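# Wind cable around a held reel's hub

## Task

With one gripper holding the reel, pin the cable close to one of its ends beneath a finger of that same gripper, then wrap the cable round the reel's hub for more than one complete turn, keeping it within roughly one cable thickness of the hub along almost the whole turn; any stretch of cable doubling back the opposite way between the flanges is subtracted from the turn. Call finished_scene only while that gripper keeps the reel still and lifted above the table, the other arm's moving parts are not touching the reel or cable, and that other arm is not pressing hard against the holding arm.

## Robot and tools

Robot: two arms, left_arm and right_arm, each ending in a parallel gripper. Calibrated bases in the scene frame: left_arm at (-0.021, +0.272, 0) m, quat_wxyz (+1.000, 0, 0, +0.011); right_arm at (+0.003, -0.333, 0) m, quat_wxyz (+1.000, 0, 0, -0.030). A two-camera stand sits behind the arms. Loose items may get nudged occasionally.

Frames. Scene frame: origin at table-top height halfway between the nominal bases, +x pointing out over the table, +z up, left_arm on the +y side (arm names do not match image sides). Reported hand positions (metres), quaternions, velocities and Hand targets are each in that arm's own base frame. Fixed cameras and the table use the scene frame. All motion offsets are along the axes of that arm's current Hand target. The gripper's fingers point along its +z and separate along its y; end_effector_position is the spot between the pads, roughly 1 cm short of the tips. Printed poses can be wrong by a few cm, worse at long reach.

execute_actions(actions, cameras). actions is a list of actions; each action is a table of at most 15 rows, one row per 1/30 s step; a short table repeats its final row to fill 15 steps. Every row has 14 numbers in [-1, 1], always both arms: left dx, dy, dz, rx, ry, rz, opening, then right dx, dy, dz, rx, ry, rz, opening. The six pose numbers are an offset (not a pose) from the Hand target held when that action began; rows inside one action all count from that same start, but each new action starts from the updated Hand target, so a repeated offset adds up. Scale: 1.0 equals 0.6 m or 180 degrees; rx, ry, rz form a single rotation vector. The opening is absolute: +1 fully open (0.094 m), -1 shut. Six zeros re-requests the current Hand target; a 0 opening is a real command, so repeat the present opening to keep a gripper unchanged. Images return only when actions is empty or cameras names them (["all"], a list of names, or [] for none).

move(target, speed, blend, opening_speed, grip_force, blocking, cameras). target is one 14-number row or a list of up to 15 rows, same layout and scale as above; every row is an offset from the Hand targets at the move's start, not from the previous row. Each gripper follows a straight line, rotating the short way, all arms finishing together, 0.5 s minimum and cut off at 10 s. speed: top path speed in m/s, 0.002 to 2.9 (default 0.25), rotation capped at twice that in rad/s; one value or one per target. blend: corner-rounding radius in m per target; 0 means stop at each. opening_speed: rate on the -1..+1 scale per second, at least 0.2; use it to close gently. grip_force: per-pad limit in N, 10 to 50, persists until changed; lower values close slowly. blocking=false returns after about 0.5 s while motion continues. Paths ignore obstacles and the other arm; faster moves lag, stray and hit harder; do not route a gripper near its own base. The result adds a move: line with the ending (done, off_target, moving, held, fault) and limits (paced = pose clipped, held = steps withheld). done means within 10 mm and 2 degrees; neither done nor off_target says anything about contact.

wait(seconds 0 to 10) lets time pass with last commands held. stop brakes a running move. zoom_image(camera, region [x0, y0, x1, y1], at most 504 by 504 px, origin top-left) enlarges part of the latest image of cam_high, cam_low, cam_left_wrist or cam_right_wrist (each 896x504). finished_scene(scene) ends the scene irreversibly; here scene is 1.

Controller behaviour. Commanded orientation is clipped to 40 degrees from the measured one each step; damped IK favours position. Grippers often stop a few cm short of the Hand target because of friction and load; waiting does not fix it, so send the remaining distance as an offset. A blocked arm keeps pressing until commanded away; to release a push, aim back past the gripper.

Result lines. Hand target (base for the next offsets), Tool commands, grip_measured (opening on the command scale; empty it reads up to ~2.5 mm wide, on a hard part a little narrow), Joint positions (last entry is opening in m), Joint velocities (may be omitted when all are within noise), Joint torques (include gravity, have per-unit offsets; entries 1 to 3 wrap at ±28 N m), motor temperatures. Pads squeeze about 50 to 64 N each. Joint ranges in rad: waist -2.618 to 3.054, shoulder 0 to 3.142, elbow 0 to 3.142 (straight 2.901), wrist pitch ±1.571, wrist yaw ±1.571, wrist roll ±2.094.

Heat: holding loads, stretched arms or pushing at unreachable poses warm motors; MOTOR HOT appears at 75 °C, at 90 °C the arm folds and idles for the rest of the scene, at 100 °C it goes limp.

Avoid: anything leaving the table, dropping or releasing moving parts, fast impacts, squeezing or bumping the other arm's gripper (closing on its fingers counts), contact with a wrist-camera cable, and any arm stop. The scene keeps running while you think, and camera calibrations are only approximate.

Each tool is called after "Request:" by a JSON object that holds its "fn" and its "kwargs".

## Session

Request:
{"fn": "execute_actions", "kwargs": {"actions": []}}

Scene clock: 0.00 s.
left_arm: end_effector_position=(+0.4093, +0.0035, +0.1166) grip_measured=+1.000 end_effector_quat_wxyz=(+0.606, -0.055, +0.793, +0.012) | right_arm: end_effector_position=(+0.3823, -0.0629, +0.0958) grip_measured=+1.000 end_effector_quat_wxyz=(+0.553, +0.132, +0.810, -0.141)
Joint positions: left_arm=[-0.055 1.549 0.397 0.882 -0.14 -0.087 0.094] | right_arm=[0.016 1.513 0.377 0.748 0.399 0.068 0.094]
Joint velocities: within noise
Joint torques (N m): no reading
Motor temperatures (°C): left_arm=[20 23 21 21 20 19 19] | right_arm=[22 22 25 21 22 18 21]
Heat: left arm: 23 °C; right arm: 25 °C.
Hand target: left_arm +0.4118, +0.0035, +0.1246; +0.615, -0.056, +0.786, +0.012 | right_arm +0.3821, -0.0632, +0.0957; +0.551, +0.132, +0.812, -0.142
Tool commands: left_gripper/opening=+1.0 right_gripper/opening=+1.0
camera_calibration:
cam_left_wrist: T_world_to_cam=[[0.127604, -0.989652, 0.0656264, -0.0561841], [-0.648863, -0.13334, -0.749131, 0.388716], [0.750129, 0.0530096, -0.659163, -0.140767], [0, 0, 0, 1]] pos_world=[0.364986, 0.0036908, 0.202098]
cam_right_wrist: T_world_to_cam=[[-0.369435, -0.926899, 0.066158, 0.0804015], [-0.662578, 0.212828, -0.718119, 0.372773], [0.651543, -0.309133, -0.692769, -0.108743], [0, 0, 0, 1]] pos_world=[0.347545, -0.0384285, 0.187042]

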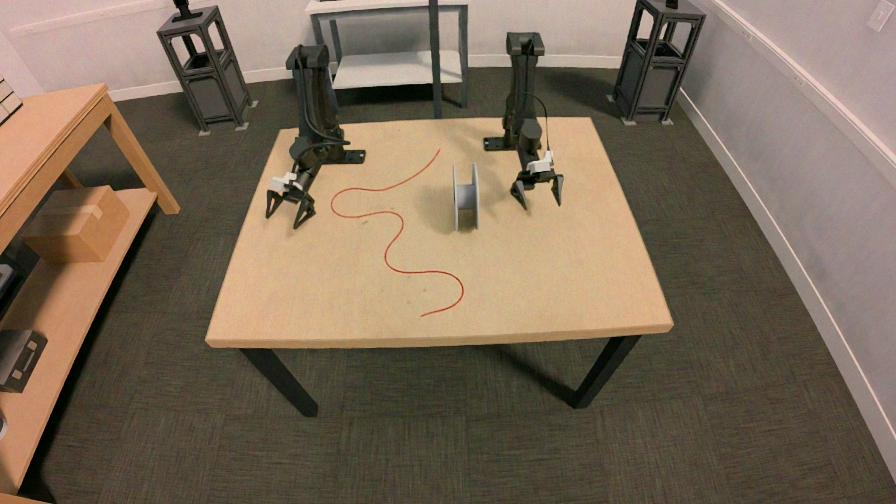

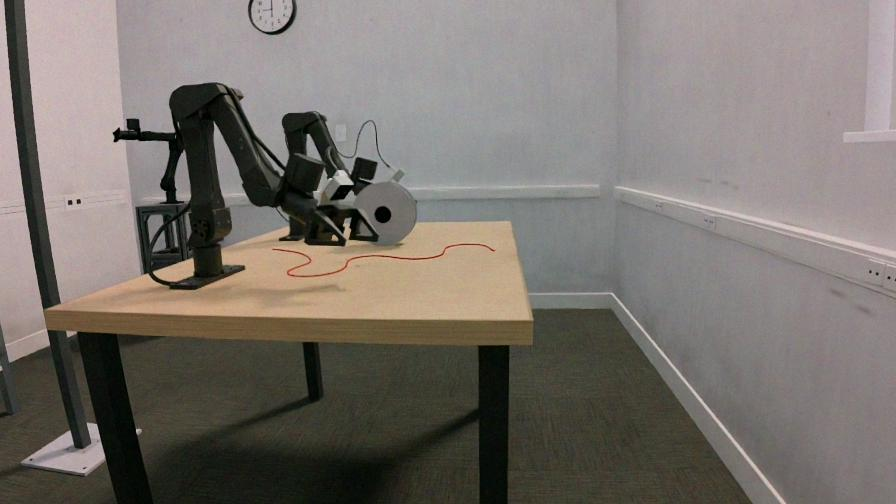

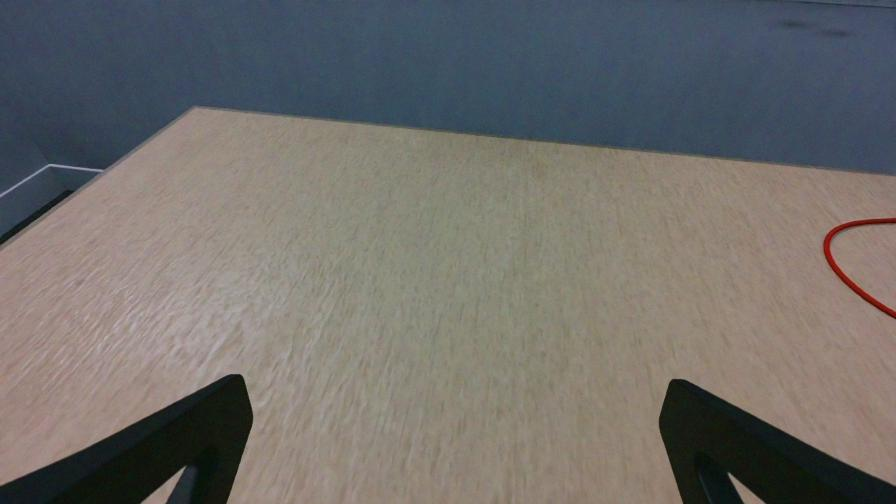

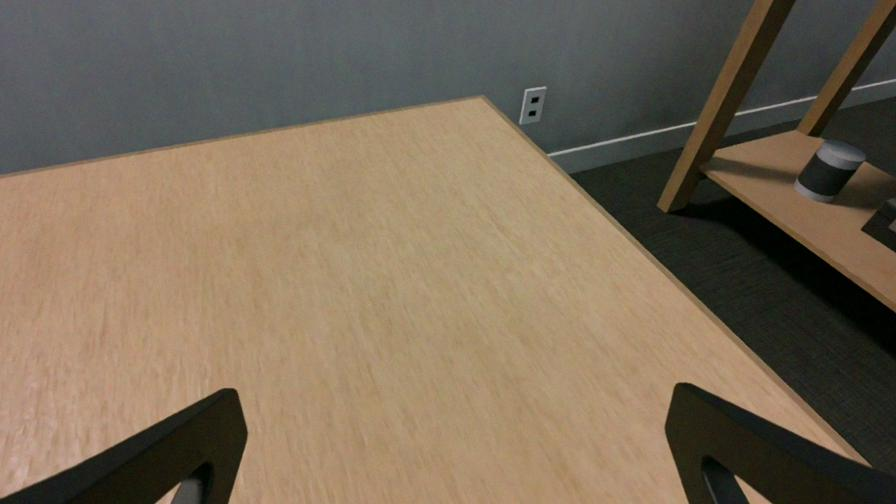

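Request:
{"fn": "zoom_image", "kwargs": {"camera": "cam_high", "region": [320, 130, 500, 330]}}

Request:
{"fn": "zoom_image", "kwargs": {"camera": "cam_high", "region": [410, 140, 510, 240]}}

Request:
{"fn": "zoom_image", "kwargs": {"camera": "cam_low", "region": [260, 160, 500, 290]}}

Scaled by 2.520 from the camera's 896x504 image, which has a finer 1280x720 frame.

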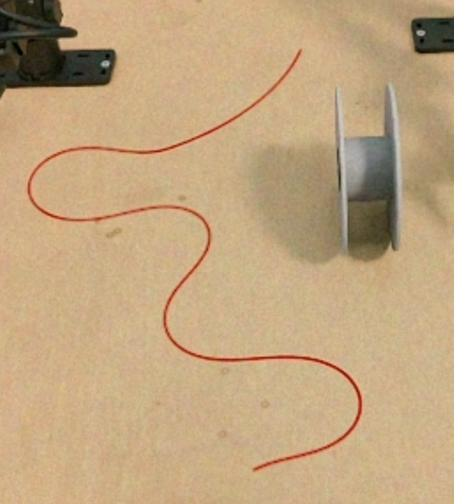

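Scaled by 5.040 from the camera's 896x504 image, which has a finer 1280x720 frame.

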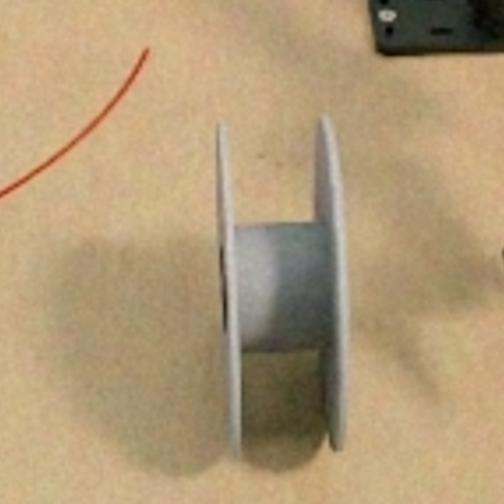

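Scaled by 2.100 from the camera's 896x504 image, which has a finer 1280x720 frame.

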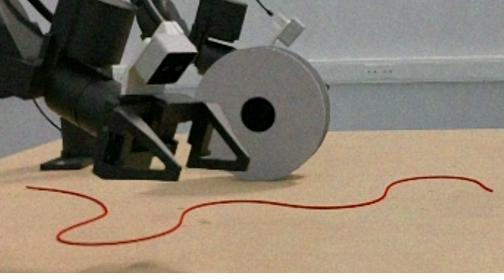

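Request:
{"fn": "move", "kwargs": {"target": [[-0.194,-0.01,-0.048,0,0,0,0.3,0,0,0,0,0,0,0],[-0.188,-0.297,-0.185,0.0312,0.0893,0.0298,0.3,0,0,0,0,0,0,0]], "speed": 0.25, "blend": [0.03,0], "cameras": ["all"]}}

Scene clock: 8.07 s.
left_arm: end_effector_position=(+0.3459, -0.1739, +0.2555) grip_measured=+0.302 end_effector_quat_wxyz=(+0.488, +0.021, +0.873, -0.003) | right_arm: end_effector_position=(+0.3823, -0.0629, +0.0958) grip_measured=+0.001 end_effector_quat_wxyz=(+0.553, +0.132, +0.810, -0.141)
Joint positions: left_arm=[-0.726 1.302 1.144 -0.517 -0.578 -0.394 0.061] | right_arm=[0.016 1.513 0.377 0.748 0.399 0.068 0.047]
Joint torques (N m): left_arm=[-0.25 -3.82 9.39 1.62 -0.37 -0.13] | right_arm=[0.06 -5.65 5.63 2.01 0.13 0.03]
Heat: left arm: 23 °C; right arm: 25 °C.
Hand target: left_arm +0.3495, -0.1749, +0.2698; +0.500, +0.010, +0.866, -0.006 | right_arm +0.3821, -0.0632, +0.0957; +0.551, +0.132, +0.812, -0.142
Off the commanded pose: left_arm 0.015 m, 2 deg | right_arm 0.000 m, 0 deg.
move: off_target (left_arm); blend cut to 0 m at target 1
camera_calibration:
cam_left_wrist: T_world_to_cam=[[-0.00935288, -0.999946, -0.00459068, -0.169252], [-0.84295, 0.0103539, -0.537892, 0.466054], [0.53791, -0.00116112, -0.843001, 0.11872], [0, 0, 0, 1]] pos_world=[0.327417, -0.17393, 0.349991]
cam_right_wrist: T_world_to_cam=[[-0.369435, -0.926899, 0.066158, 0.0804015], [-0.662578, 0.212828, -0.718119, 0.372773], [0.651543, -0.309133, -0.692769, -0.108743], [0, 0, 0, 1]] pos_world=[0.347545, -0.0384285, 0.187042]

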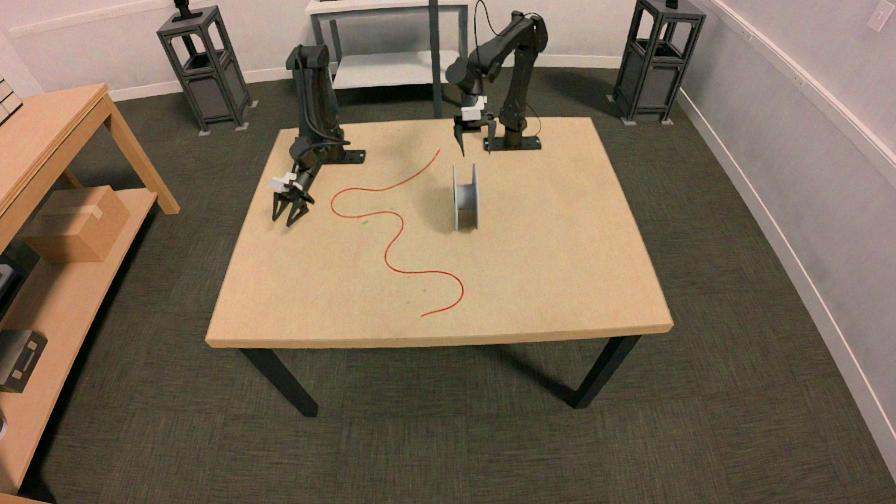

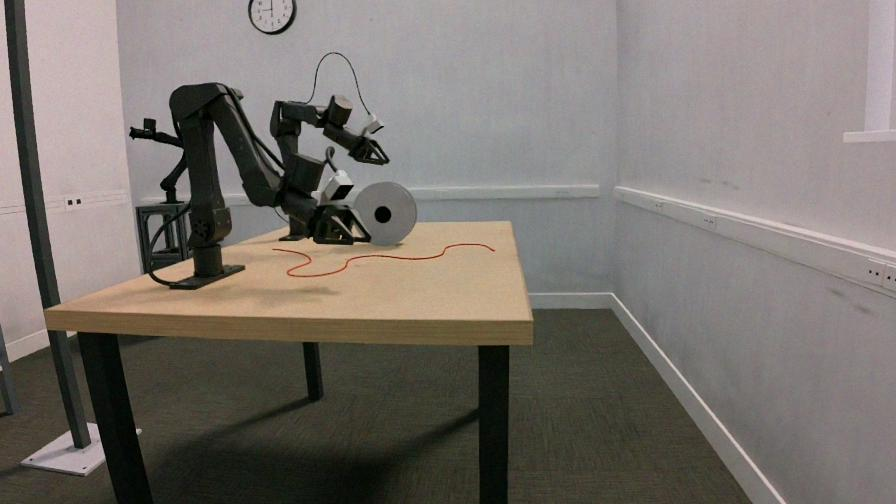

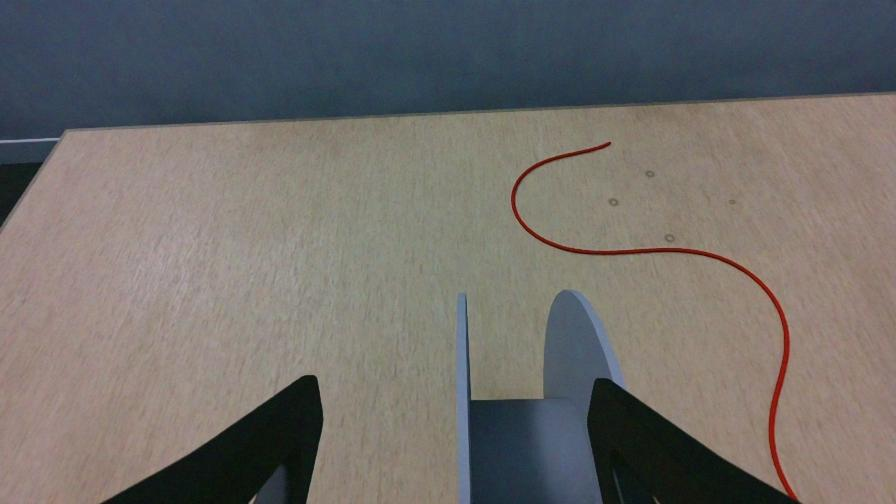

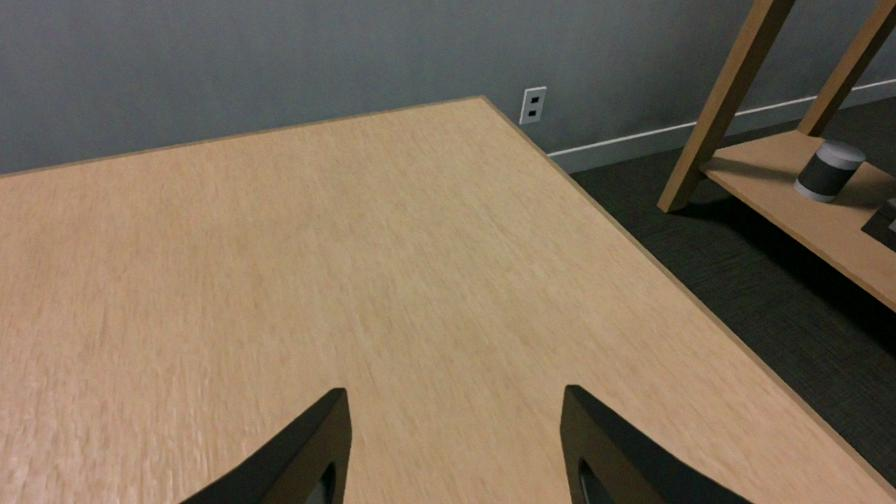

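Request:
{"fn": "move", "kwargs": {"target": [0.08,-0.006,0.05,0,0,0,0,0,0,0,0,0,0,0], "speed": 0.1, "cameras": ["cam_left_wrist"]}}

Scene clock: 10.33 s.
left_arm: end_effector_position=(+0.3517, -0.1781, +0.2142) grip_measured=+0.001 end_effector_quat_wxyz=(+0.495, +0.014, +0.869, -0.008) | right_arm: end_effector_position=(+0.3823, -0.0629, +0.0958) grip_measured=+0.001 end_effector_quat_wxyz=(+0.553, +0.132, +0.810, -0.141)
Joint positions: left_arm=[-0.726 1.324 0.983 -0.316 -0.583 -0.401 0.047] | right_arm=[0.016 1.513 0.377 0.748 0.399 0.068 0.047]
Joint torques (N m): left_arm=[-0.79 -4.27 5.55 1.79 -0.35 -0.08] | right_arm=[0.05 -5.63 5.57 2.01 0.13 0.04]
Heat: left arm: 23 °C; right arm: 25 °C.
Hand target: left_arm +0.3514, -0.1785, +0.2131; +0.500, +0.010, +0.866, -0.006 | right_arm +0.3821, -0.0632, +0.0957; +0.551, +0.132, +0.812, -0.142
Off the commanded pose: left_arm 0.001 m, 1 deg | right_arm 0.000 m, 0 deg.
move: done
camera_calibration:
cam_left_wrist: T_world_to_cam=[[-0.00237938, -0.999941, 0.0106373, -0.179323], [-0.83473, -0.0038715, -0.550646, 0.446109], [0.550654, -0.0101895, -0.834671, 0.0728755], [0, 0, 0, 1]] pos_world=[0.331825, -0.176842, 0.308383]
Images, in order (width x height): cam_left_wrist 896x504.

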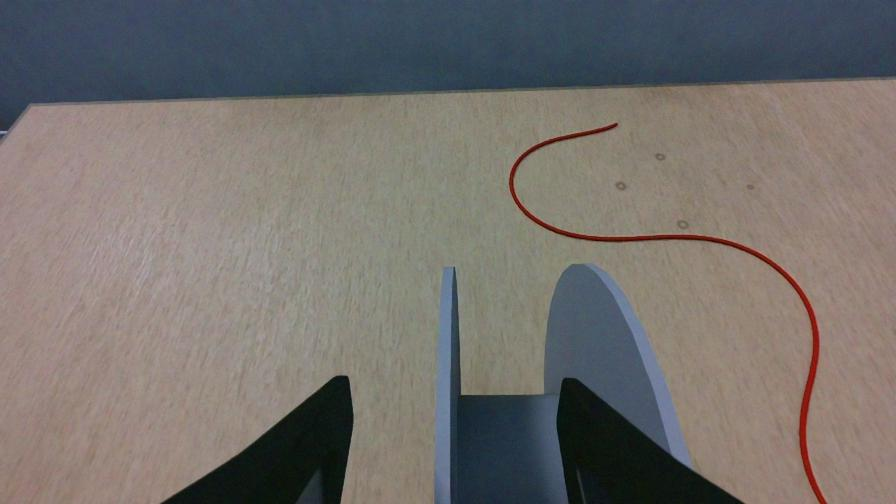

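Request:
{"fn": "move", "kwargs": {"target": [0.092,0.004,0.053,0,0,0,0,0,0,0,0,0,0,0], "speed": 0.08, "cameras": ["cam_left_wrist","cam_low"]}}

Scene clock: 12.17 s.
left_arm: end_effector_position=(+0.3515, -0.1775, +0.1531) grip_measured=+0.001 end_effector_quat_wxyz=(+0.498, +0.012, +0.867, -0.009) | right_arm: end_effector_position=(+0.3823, -0.0629, +0.0958) grip_measured=+0.001 end_effector_quat_wxyz=(+0.553, +0.132, +0.810, -0.141)
Joint positions: left_arm=[-0.726 1.38 0.769 -0.038 -0.585 -0.401 0.047] | right_arm=[0.016 1.513 0.377 0.748 0.399 0.068 0.047]
Joint torques (N m): left_arm=[-0.2 -4.01 5.07 1.85 -0.28 0.01] | right_arm=[0.06 -5.67 5.57 2.01 0.13 0.03]
Heat: left arm: 24 °C; right arm: 25 °C.
Hand target: left_arm +0.3514, -0.1761, +0.1493; +0.500, +0.010, +0.866, -0.006 | right_arm +0.3821, -0.0632, +0.0957; +0.551, +0.132, +0.812, -0.142
Off the commanded pose: left_arm 0.004 m, 1 deg | right_arm 0.000 m, 0 deg.
move: done
camera_calibration:
cam_left_wrist: T_world_to_cam=[[-0.0000270845, -0.999873, 0.0159168, -0.17965], [-0.830506, -0.00884333, -0.556939, 0.410948], [0.557009, -0.0132341, -0.830401, 0.0186013], [0, 0, 0, 1]] pos_world=[0.330929, -0.175747, 0.247179]
Images, in order (width x height): cam_low 896x504, cam_left_wrist 896x504.

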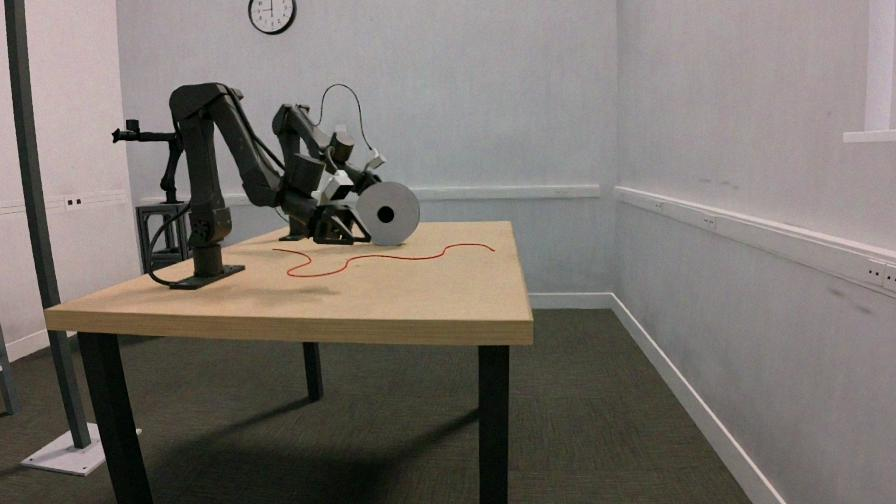

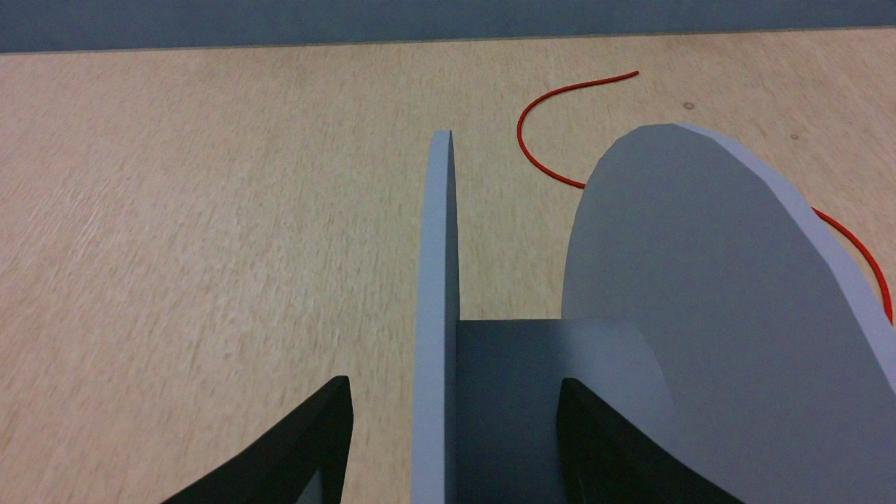

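Request:
{"fn": "move", "kwargs": {"target": [[0,0.009,0,0,0,0,-0.2,0,0,0,0,0,0,0],[0,0.009,0,0,0,0,-1,0,0,0,0,0,0,0]], "speed": 0.05, "opening_speed": 0.3, "cameras": ["cam_left_wrist","cam_low"]}}

Scene clock: 17.70 s.
left_arm: end_effector_position=(+0.3515, -0.1769, +0.1495) grip_measured=-0.943 end_effector_quat_wxyz=(+0.496, +0.014, +0.868, -0.013) | right_arm: end_effector_position=(+0.3823, -0.0629, +0.0958) grip_measured=+0.001 end_effector_quat_wxyz=(+0.553, +0.132, +0.810, -0.141)
Joint positions: left_arm=[-0.719 1.38 0.755 -0.022 -0.57 -0.397 0.003] | right_arm=[0.016 1.513 0.377 0.748 0.399 0.068 0.047]
Joint torques (N m): left_arm=[0.54 -5.09 5.23 1.74 -0.29 0.05] | right_arm=[0.05 -5.67 5.6 2.01 0.15 0.04]
Heat: left arm: 24 °C; right arm: 26 °C.
Hand target: left_arm +0.3515, -0.1708, +0.1494; +0.500, +0.010, +0.866, -0.006 | right_arm +0.3821, -0.0632, +0.0957; +0.551, +0.132, +0.812, -0.142
Off the commanded pose: left_arm 0.006 m, 1 deg | right_arm 0.000 m, 0 deg.
move: done
camera_calibration:
cam_left_wrist: T_world_to_cam=[[-0.00748088, -0.99976, 0.0206036, -0.177045], [-0.832984, -0.00516922, -0.553273, 0.409855], [0.553246, -0.0213015, -0.832745, 0.0158162], [0, 0, 0, 1]] pos_world=[0.331328, -0.174547, 0.24358]
Images, in order (width x height): cam_low 896x504, cam_left_wrist 896x504.

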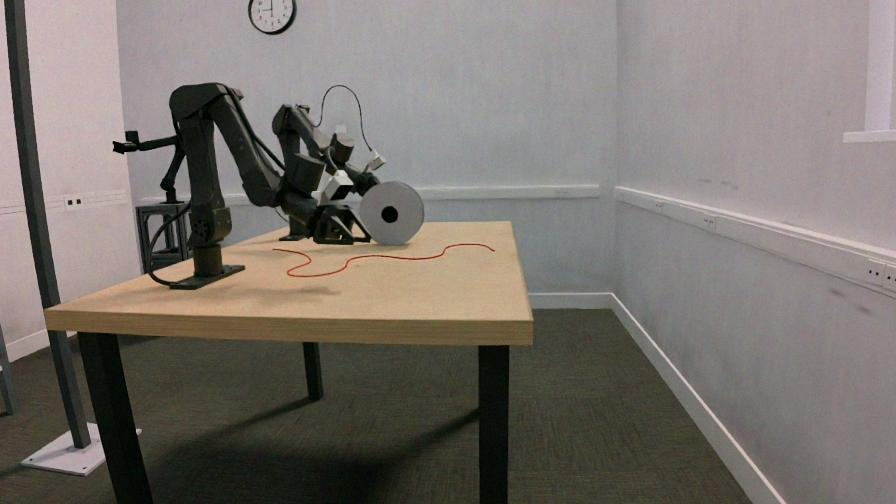

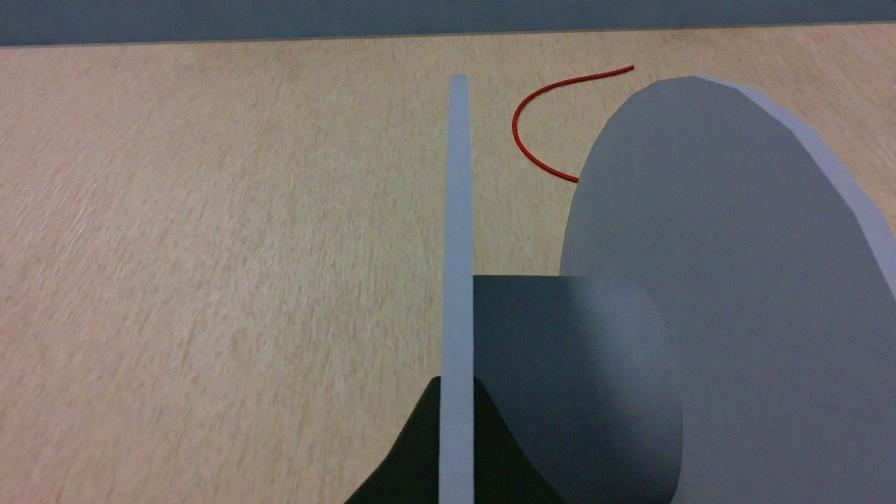

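Request:
{"fn": "move", "kwargs": {"target": [[-0.072,0,-0.042,0,0,0,-1,0,0,0,0,0,0,0],[-0.1345,-0.1535,0.031,0.1176,-0.0165,0.0642,-1,0,0,0,0,0,0,0]], "speed": 0.1, "cameras": ["cam_high","cam_low"]}}

Scene clock: 22.83 s.
left_arm: end_effector_position=(+0.3818, -0.2501, +0.1650) grip_measured=-0.944 end_effector_quat_wxyz=(+0.450, +0.206, +0.865, -0.089) | right_arm: end_effector_position=(+0.3823, -0.0629, +0.0958) grip_measured=+0.001 end_effector_quat_wxyz=(+0.553, +0.132, +0.810, -0.141)
Joint positions: left_arm=[-0.654 1.545 1.018 -0.104 -0.183 -0.093 0.003] | right_arm=[0.016 1.513 0.377 0.748 0.399 0.068 0.047]
Joint torques (N m): left_arm=[0.81 -6.53 10.77 2.54 -0.03 -0.03] | right_arm=[0.03 -5.6 5.63 2 0.11 0.03]
Heat: left arm: 25 °C; right arm: 26 °C.
Hand target: left_arm +0.4059, -0.2641, +0.2100; +0.510, +0.188, +0.832, -0.115 | right_arm +0.3821, -0.0632, +0.0957; +0.551, +0.132, +0.812, -0.142
Off the commanded pose: left_arm 0.053 m, 9 deg | right_arm 0.000 m, 0 deg.
move: off_target (left_arm)
Images, in order (width x height): cam_high 896x504, cam_low 896x504.

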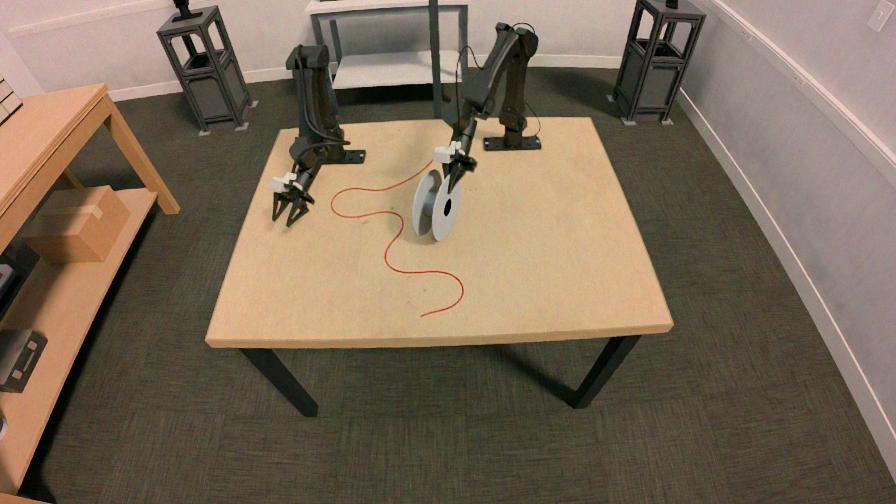

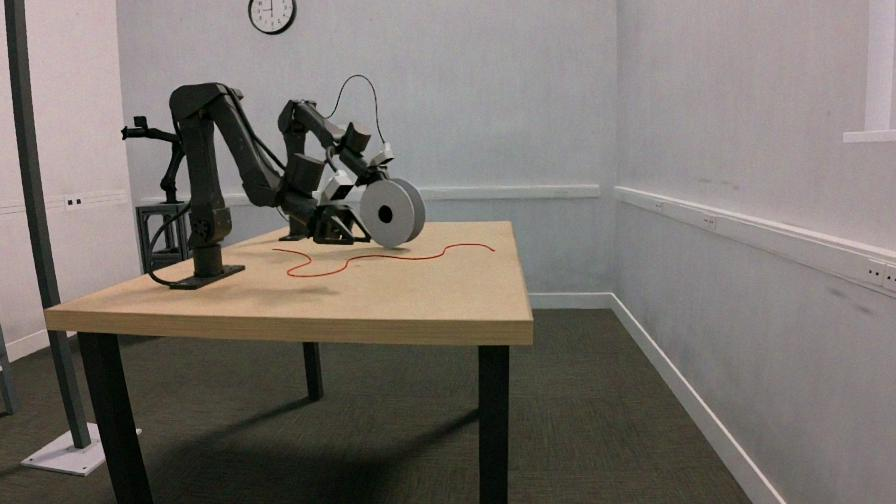

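Request:
{"fn": "move", "kwargs": {"target": [0.04,0,0.02,0,0,0,-1,0,0,0,0,0,0,0], "speed": 0.05, "cameras": ["cam_low","cam_left_wrist"]}}

Request:
{"fn": "zoom_image", "kwargs": {"camera": "cam_low", "region": [320, 130, 460, 270]}}

Scene clock: 24.67 s.
left_arm: end_effector_position=(+0.3931, -0.2591, +0.1604) grip_measured=-0.944 end_effector_quat_wxyz=(+0.468, +0.202, +0.855, -0.098) | right_arm: end_effector_position=(+0.3823, -0.0629, +0.0958) grip_measured=+0.001 end_effector_quat_wxyz=(+0.553, +0.132, +0.810, -0.141)
Joint positions: left_arm=[-0.654 1.592 1.006 0.003 -0.182 -0.092 0.003] | right_arm=[0.016 1.513 0.377 0.748 0.399 0.068 0.047]
Joint torques (N m): left_arm=[0.66 -7.01 6.2 2.66 -0.01 -0.01] | right_arm=[0.03 -5.64 5.57 2 0.13 0.03]
Motor temperatures (°C): left_arm=[20 24 23 26 20 19 19] | right_arm=[22 24 26 25 22 18 21]
Heat: left arm: 26 °C; right arm: 26 °C.
Hand target: left_arm +0.4057, -0.2640, +0.1830; +0.510, +0.188, +0.832, -0.115 | right_arm +0.3821, -0.0632, +0.0957; +0.551, +0.132, +0.812, -0.142
Off the commanded pose: left_arm 0.026 m, 6 deg | right_arm 0.000 m, 0 deg.
move: off_target (left_arm)
camera_calibration:
cam_left_wrist: T_world_to_cam=[[-0.40882, -0.912536, -0.0119666, -0.0735275], [-0.777232, 0.355016, -0.519493, 0.516154], [0.478305, -0.203079, -0.854391, -0.0139959], [0, 0, 0, 1]] pos_world=[0.377806, -0.253182, 0.255301]
Images, in order (width x height): cam_low 896x504, cam_left_wrist 896x504.

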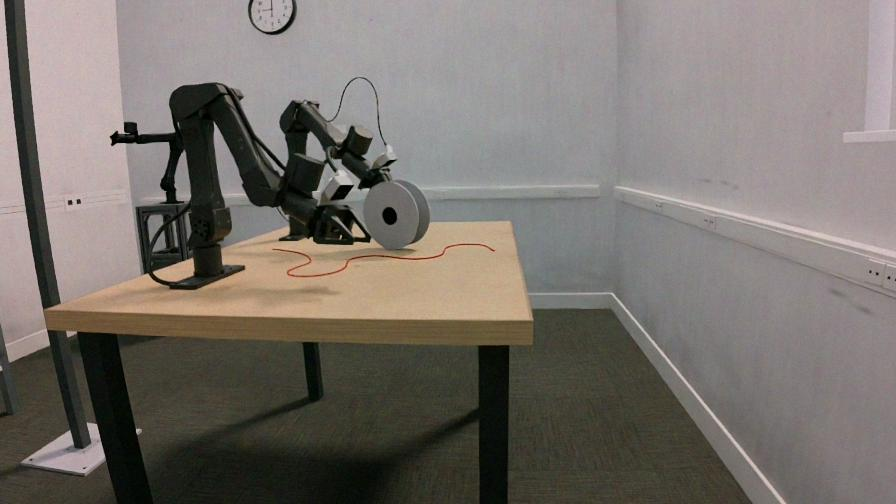

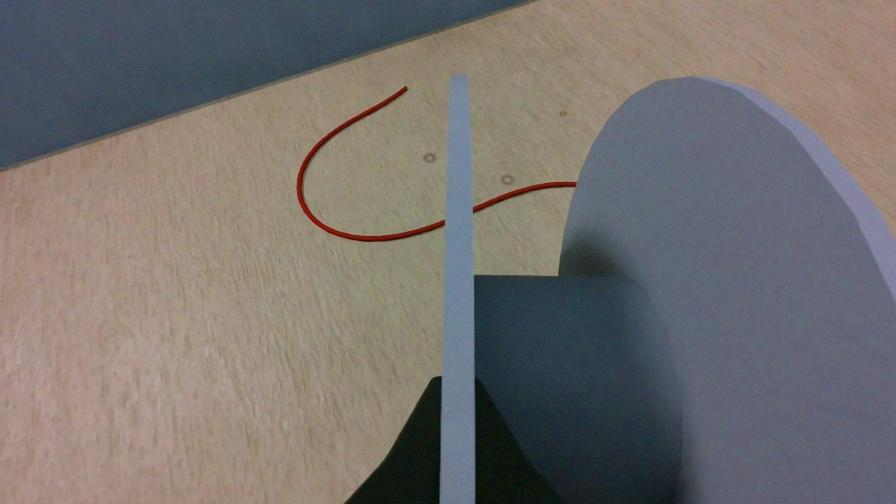

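Scaled by 3.600 from the camera's 896x504 image, which has a finer 1280x720 frame.

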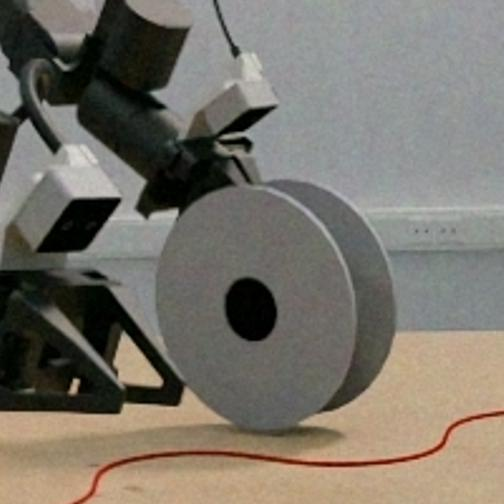

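Request:
{"fn": "move", "kwargs": {"target": [0.03,0,0.015,0,0,0,-1,0,0,0,0,0,0,0], "speed": 0.05}}

Request:
{"fn": "move", "kwargs": {"target": [0.03,0,0.015,0,0,0,-1,0,0,0,0,0,0,0], "speed": 0.05, "cameras": ["cam_low"]}}

Request:
{"fn": "zoom_image", "kwargs": {"camera": "cam_low", "region": [320, 130, 460, 270]}}

Scene clock: 26.33 s.
left_arm: end_effector_position=(+0.3980, -0.2633, +0.1536) grip_measured=-0.944 end_effector_quat_wxyz=(+0.487, +0.197, +0.844, -0.107) | right_arm: end_effector_position=(+0.3823, -0.0629, +0.0958) grip_measured=+0.001 end_effector_quat_wxyz=(+0.553, +0.132, +0.810, -0.141)
Joint positions: left_arm=[-0.654 1.618 0.961 0.121 -0.18 -0.092 0.003] | right_arm=[0.016 1.513 0.377 0.748 0.399 0.068 0.047]
Joint torques (N m): left_arm=[0.68 -6.5 5.53 2.43 -0.06 -0.04] | right_arm=[0.09 -5.68 5.55 2.01 0.12 0.02]
Heat: left arm: 26 °C; right arm: 26 °C.
Hand target: left_arm +0.4056, -0.2639, +0.1629; +0.510, +0.188, +0.832, -0.115 | right_arm +0.3821, -0.0632, +0.0957; +0.551, +0.132, +0.812, -0.142
Off the commanded pose: left_arm 0.012 m, 3 deg | right_arm 0.000 m, 0 deg.
move: off_target (left_arm)

Scene clock: 27.30 s.
left_arm: end_effector_position=(+0.4036, -0.2678, +0.1508) grip_measured=-0.944 end_effector_quat_wxyz=(+0.511, +0.190, +0.830, -0.119) | right_arm: end_effector_position=(+0.3823, -0.0629, +0.0958) grip_measured=+0.001 end_effector_quat_wxyz=(+0.553, +0.132, +0.810, -0.141)
Joint positions: left_arm=[-0.654 1.646 0.919 0.254 -0.179 -0.093 0.003] | right_arm=[0.016 1.513 0.377 0.748 0.399 0.068 0.047]
Joint torques (N m): left_arm=[0.77 -5.76 4.93 2.06 -0.03 0.04] | right_arm=[0.08 -5.68 5.59 2.02 0.12 0.04]
Heat: left arm: 27 °C; right arm: 26 °C.
Hand target: left_arm +0.4054, -0.2638, +0.1430; +0.510, +0.188, +0.832, -0.115 | right_arm +0.3821, -0.0632, +0.0957; +0.551, +0.132, +0.812, -0.142
Off the commanded pose: left_arm 0.009 m, 1 deg | right_arm 0.000 m, 0 deg.
move: done
Images, in order (width x height): cam_low 896x504.

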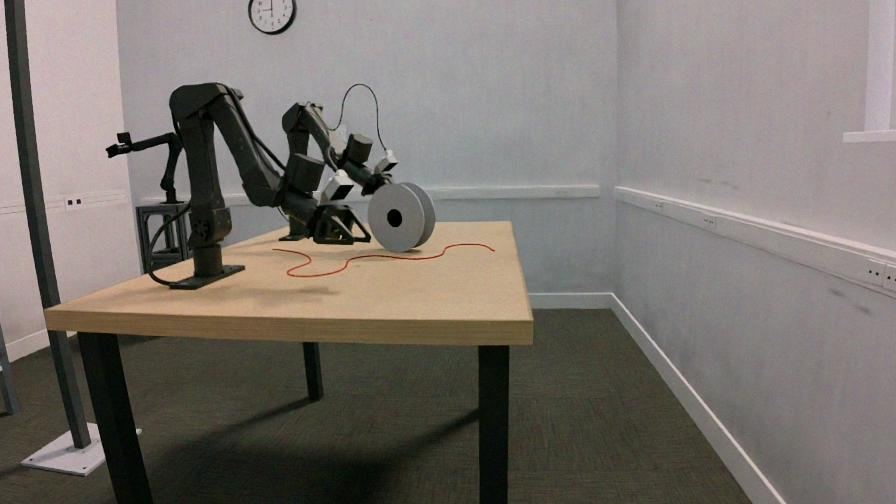

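Scaled by 3.600 from the camera's 896x504 image, which has a finer 1280x720 frame.

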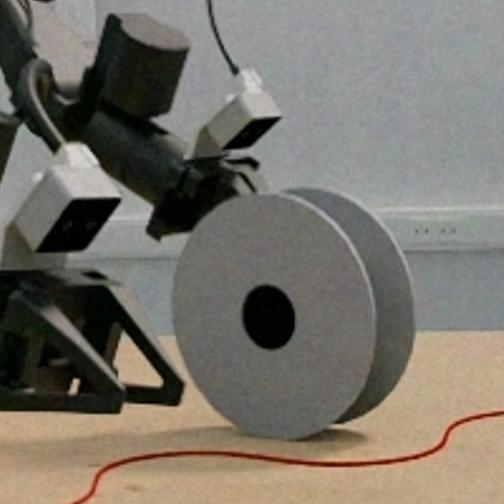

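Request:
{"fn": "move", "kwargs": {"target": [[0,0,0,0,0,0,-1,-0.186,-0.017,-0.071,0,0,0,0],[0,0,0,0,0,0,-1,-0.1245,0.16,-0.437,-0.1622,0.3566,-0.1866,0],[0,0,0,0,0,0,-1,0.1657,0.3407,-0.6793,0.0037,0.3859,0.056,0]], "speed": 0.3, "blend": [0.03,0.03,0], "cameras": ["all"]}}

Scene clock: 34.13 s.
left_arm: end_effector_position=(+0.4036, -0.2678, +0.1508) grip_measured=-0.944 end_effector_quat_wxyz=(+0.511, +0.190, +0.830, -0.119) | right_arm: end_effector_position=(+0.0715, +0.2864, +0.1346) grip_measured=+0.001 end_effector_quat_wxyz=(-0.008, +0.253, +0.967, +0.007)
Joint positions: left_arm=[-0.654 1.646 0.919 0.254 -0.179 -0.093 0.003] | right_arm=[1.313 1.645 1.417 -1.329 -0.016 1.826 0.047]
Joint torques (N m): left_arm=[0.72 -5.85 5.15 2.05 -0.06 -0.04] | right_arm=[0.34 -6.43 5.16 0.37 0.15 0.19]
Heat: left arm: 27 °C; right arm: 26 °C.
Hand target: left_arm +0.4054, -0.2638, +0.1430; +0.510, +0.188, +0.832, -0.115 | right_arm +0.0730, +0.2850, +0.1293; +0.000, +0.259, +0.966, +0.000
Off the commanded pose: left_arm 0.009 m, 1 deg | right_arm 0.006 m, 1 deg.
move: done
camera_calibration:
cam_left_wrist: T_world_to_cam=[[-0.410898, -0.911544, 0.0158557, -0.0804833], [-0.727952, 0.31757, -0.607648, 0.50579], [0.548862, -0.261223, -0.794048, -0.0820616], [0, 0, 0, 1]] pos_world=[0.380161, -0.255424, 0.243457]
cam_right_wrist: T_world_to_cam=[[-0.50418, -0.863427, -0.0172278, 0.289492], [-0.788714, 0.452244, 0.41642, -0.0918655], [-0.351757, 0.223538, -0.909009, 0.176909], [0, 0, 0, 1]] pos_world=[0.135729, 0.251955, 0.204054]

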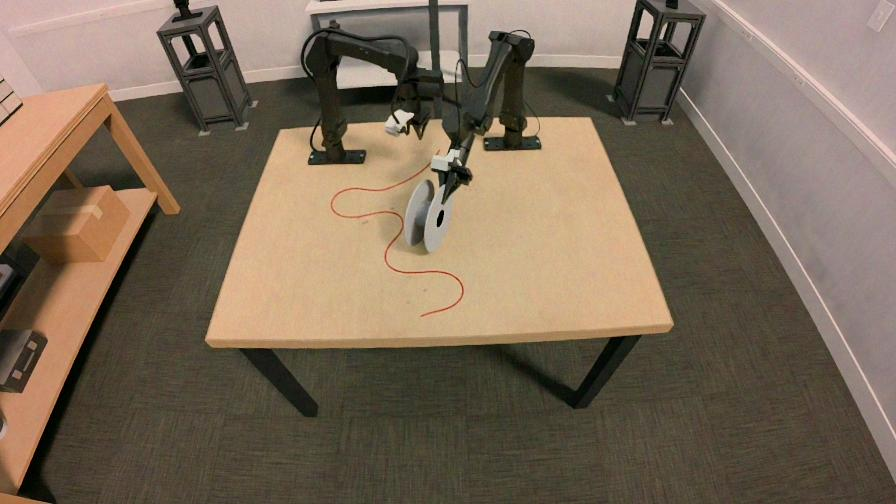

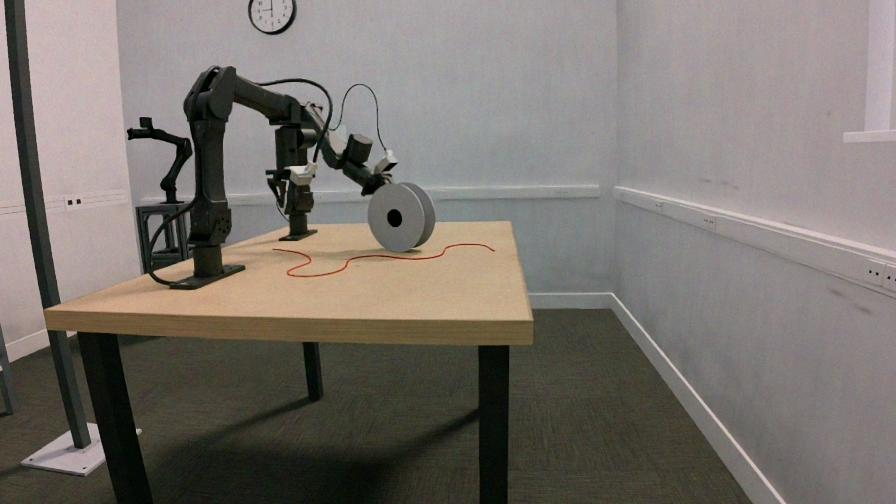

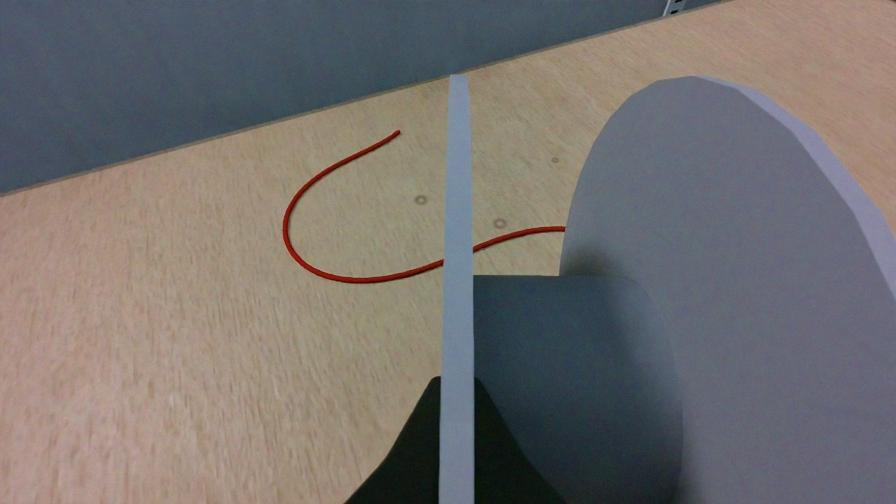

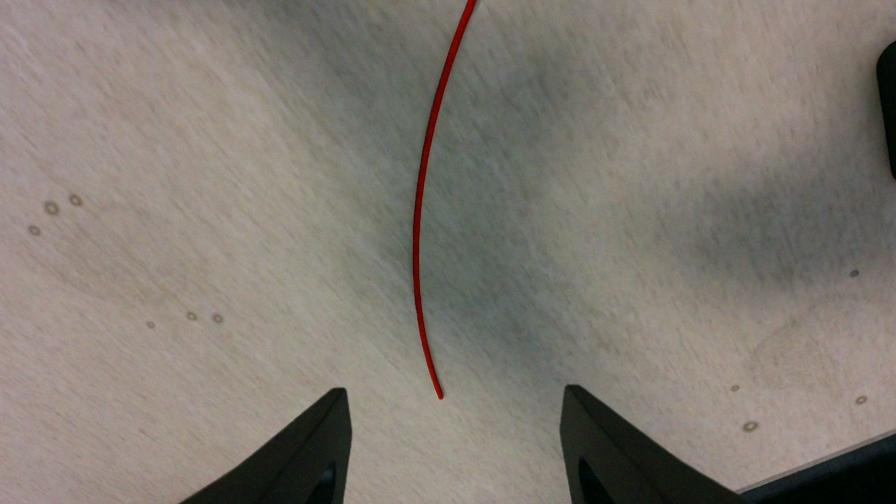

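Request:
{"fn": "move", "kwargs": {"target": [0,0,0,0,0,0,-1,0.017,0.036,0.14,0,0,0,-0.2], "speed": 0.15, "cameras": ["cam_right_wrist"]}}

Scene clock: 36.30 s.
left_arm: end_effector_position=(+0.4036, -0.2678, +0.1508) grip_measured=-0.944 end_effector_quat_wxyz=(+0.511, +0.190, +0.830, -0.119) | right_arm: end_effector_position=(+0.0744, +0.3111, +0.0512) grip_measured=-0.198 end_effector_quat_wxyz=(-0.008, +0.255, +0.967, +0.007)
Joint positions: left_arm=[-0.654 1.646 0.919 0.254 -0.179 -0.093 0.003] | right_arm=[1.324 1.782 1.24 -1.014 -0.016 1.839 0.038]
Joint torques (N m): left_arm=[0.83 -5.85 5.14 2.06 -0.05 0] | right_arm=[0.36 -7.42 5.08 0.41 0.16 0.17]
Heat: left arm: 28 °C; right arm: 26 °C.
Hand target: left_arm +0.4054, -0.2638, +0.1430; +0.510, +0.188, +0.832, -0.115 | right_arm +0.0750, +0.3088, +0.0453; +0.000, +0.259, +0.966, +0.000
Off the commanded pose: left_arm 0.009 m, 1 deg | right_arm 0.006 m, 1 deg.
move: done
camera_calibration:
cam_right_wrist: T_world_to_cam=[[-0.506422, -0.862119, -0.0169414, 0.310449], [-0.78741, 0.45435, 0.416595, -0.0667424], [-0.351457, 0.224313, -0.908934, 0.0963649], [0, 0, 0, 1]] pos_world=[0.138533, 0.276352, 0.120653]
Images, in order (width x height): cam_right_wrist 896x504.

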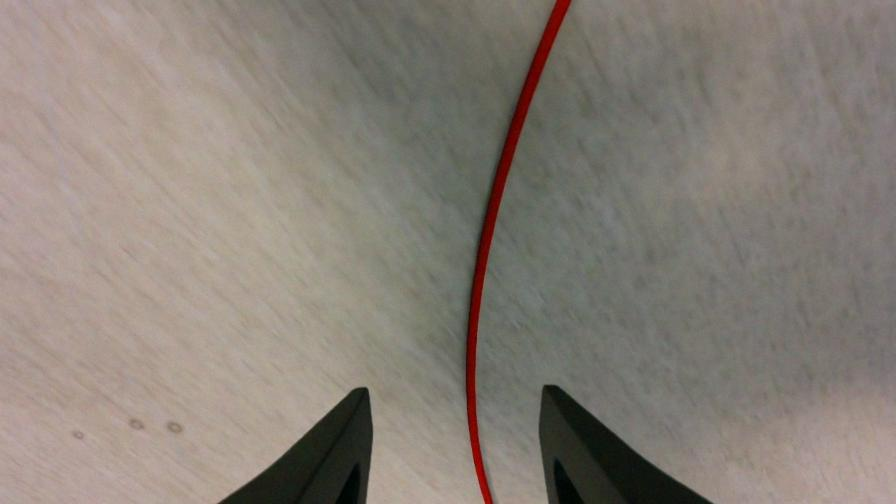

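Centered well. Lower and grip.

Request:
{"fn": "move", "kwargs": {"target": [[0,0,0,0,0,0,-1,0,0.003,0.088,0,0,0,-0.2],[0,0,0,0,0,0,-1,0,0.003,0.088,0,0,0,-1],[0,0,0,0,0,0,-1,0,0.003,-0.12,0,0,0,-1]], "speed": [0.08,0.08,0.12], "opening_speed": 0.6, "cameras": ["cam_right_wrist","cam_low"]}}

Scene clock: 40.97 s.
left_arm: end_effector_position=(+0.4036, -0.2678, +0.1508) grip_measured=-0.944 end_effector_quat_wxyz=(+0.511, +0.190, +0.830, -0.119) | right_arm: end_effector_position=(+0.0749, +0.3114, +0.1075) grip_measured=-0.969 end_effector_quat_wxyz=(-0.007, +0.255, +0.967, -0.007)
Joint positions: left_arm=[-0.654 1.646 0.919 0.254 -0.179 -0.093 0.003] | right_arm=[1.324 1.771 1.454 -1.268 -0.013 1.84 0.001]
Joint torques (N m): left_arm=[0.75 -6 5.05 2.04 -0.08 0.01] | right_arm=[0.35 -10.06 7.12 0.03 0.12 0.16]
Heat: left arm: 28 °C; right arm: 26 °C.
Hand target: left_arm +0.4054, -0.2638, +0.1430; +0.510, +0.188, +0.832, -0.115 | right_arm +0.0759, +0.3104, +0.1173; +0.000, +0.259, +0.966, +0.000
Off the commanded pose: left_arm 0.009 m, 1 deg | right_arm 0.010 m, 1 deg.
move: done; target 2's new opening was sent with right_arm's hand 0.011 m and 1 deg from that target
camera_calibration:
cam_right_wrist: T_world_to_cam=[[-0.506805, -0.861996, 0.0105311, 0.308961], [-0.785318, 0.466692, 0.406785, -0.09283], [-0.355562, 0.19789, -0.913463, 0.156565], [0, 0, 0, 1]] pos_world=[0.139351, 0.278664, 0.177524]
Images, in order (width x height): cam_low 896x504, cam_right_wrist 896x504.

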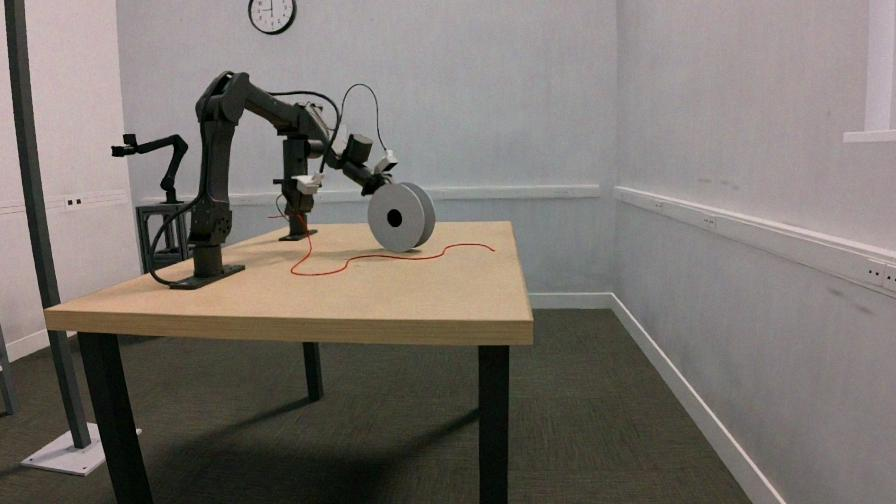

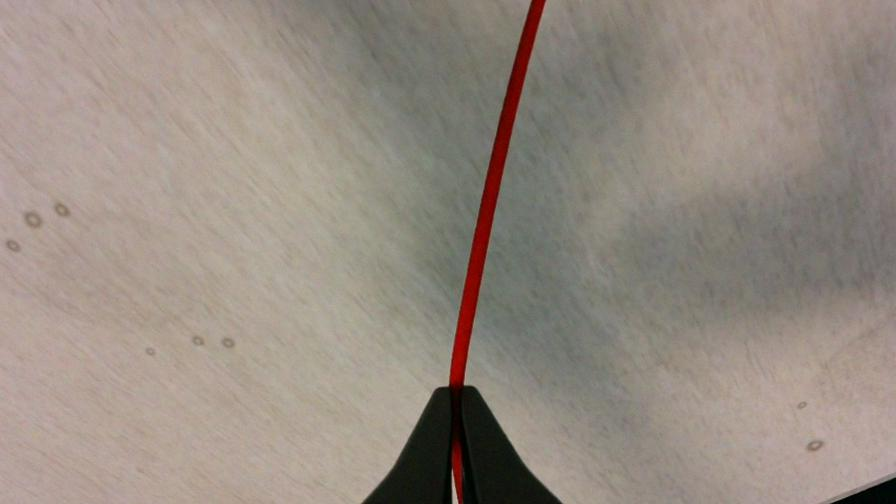

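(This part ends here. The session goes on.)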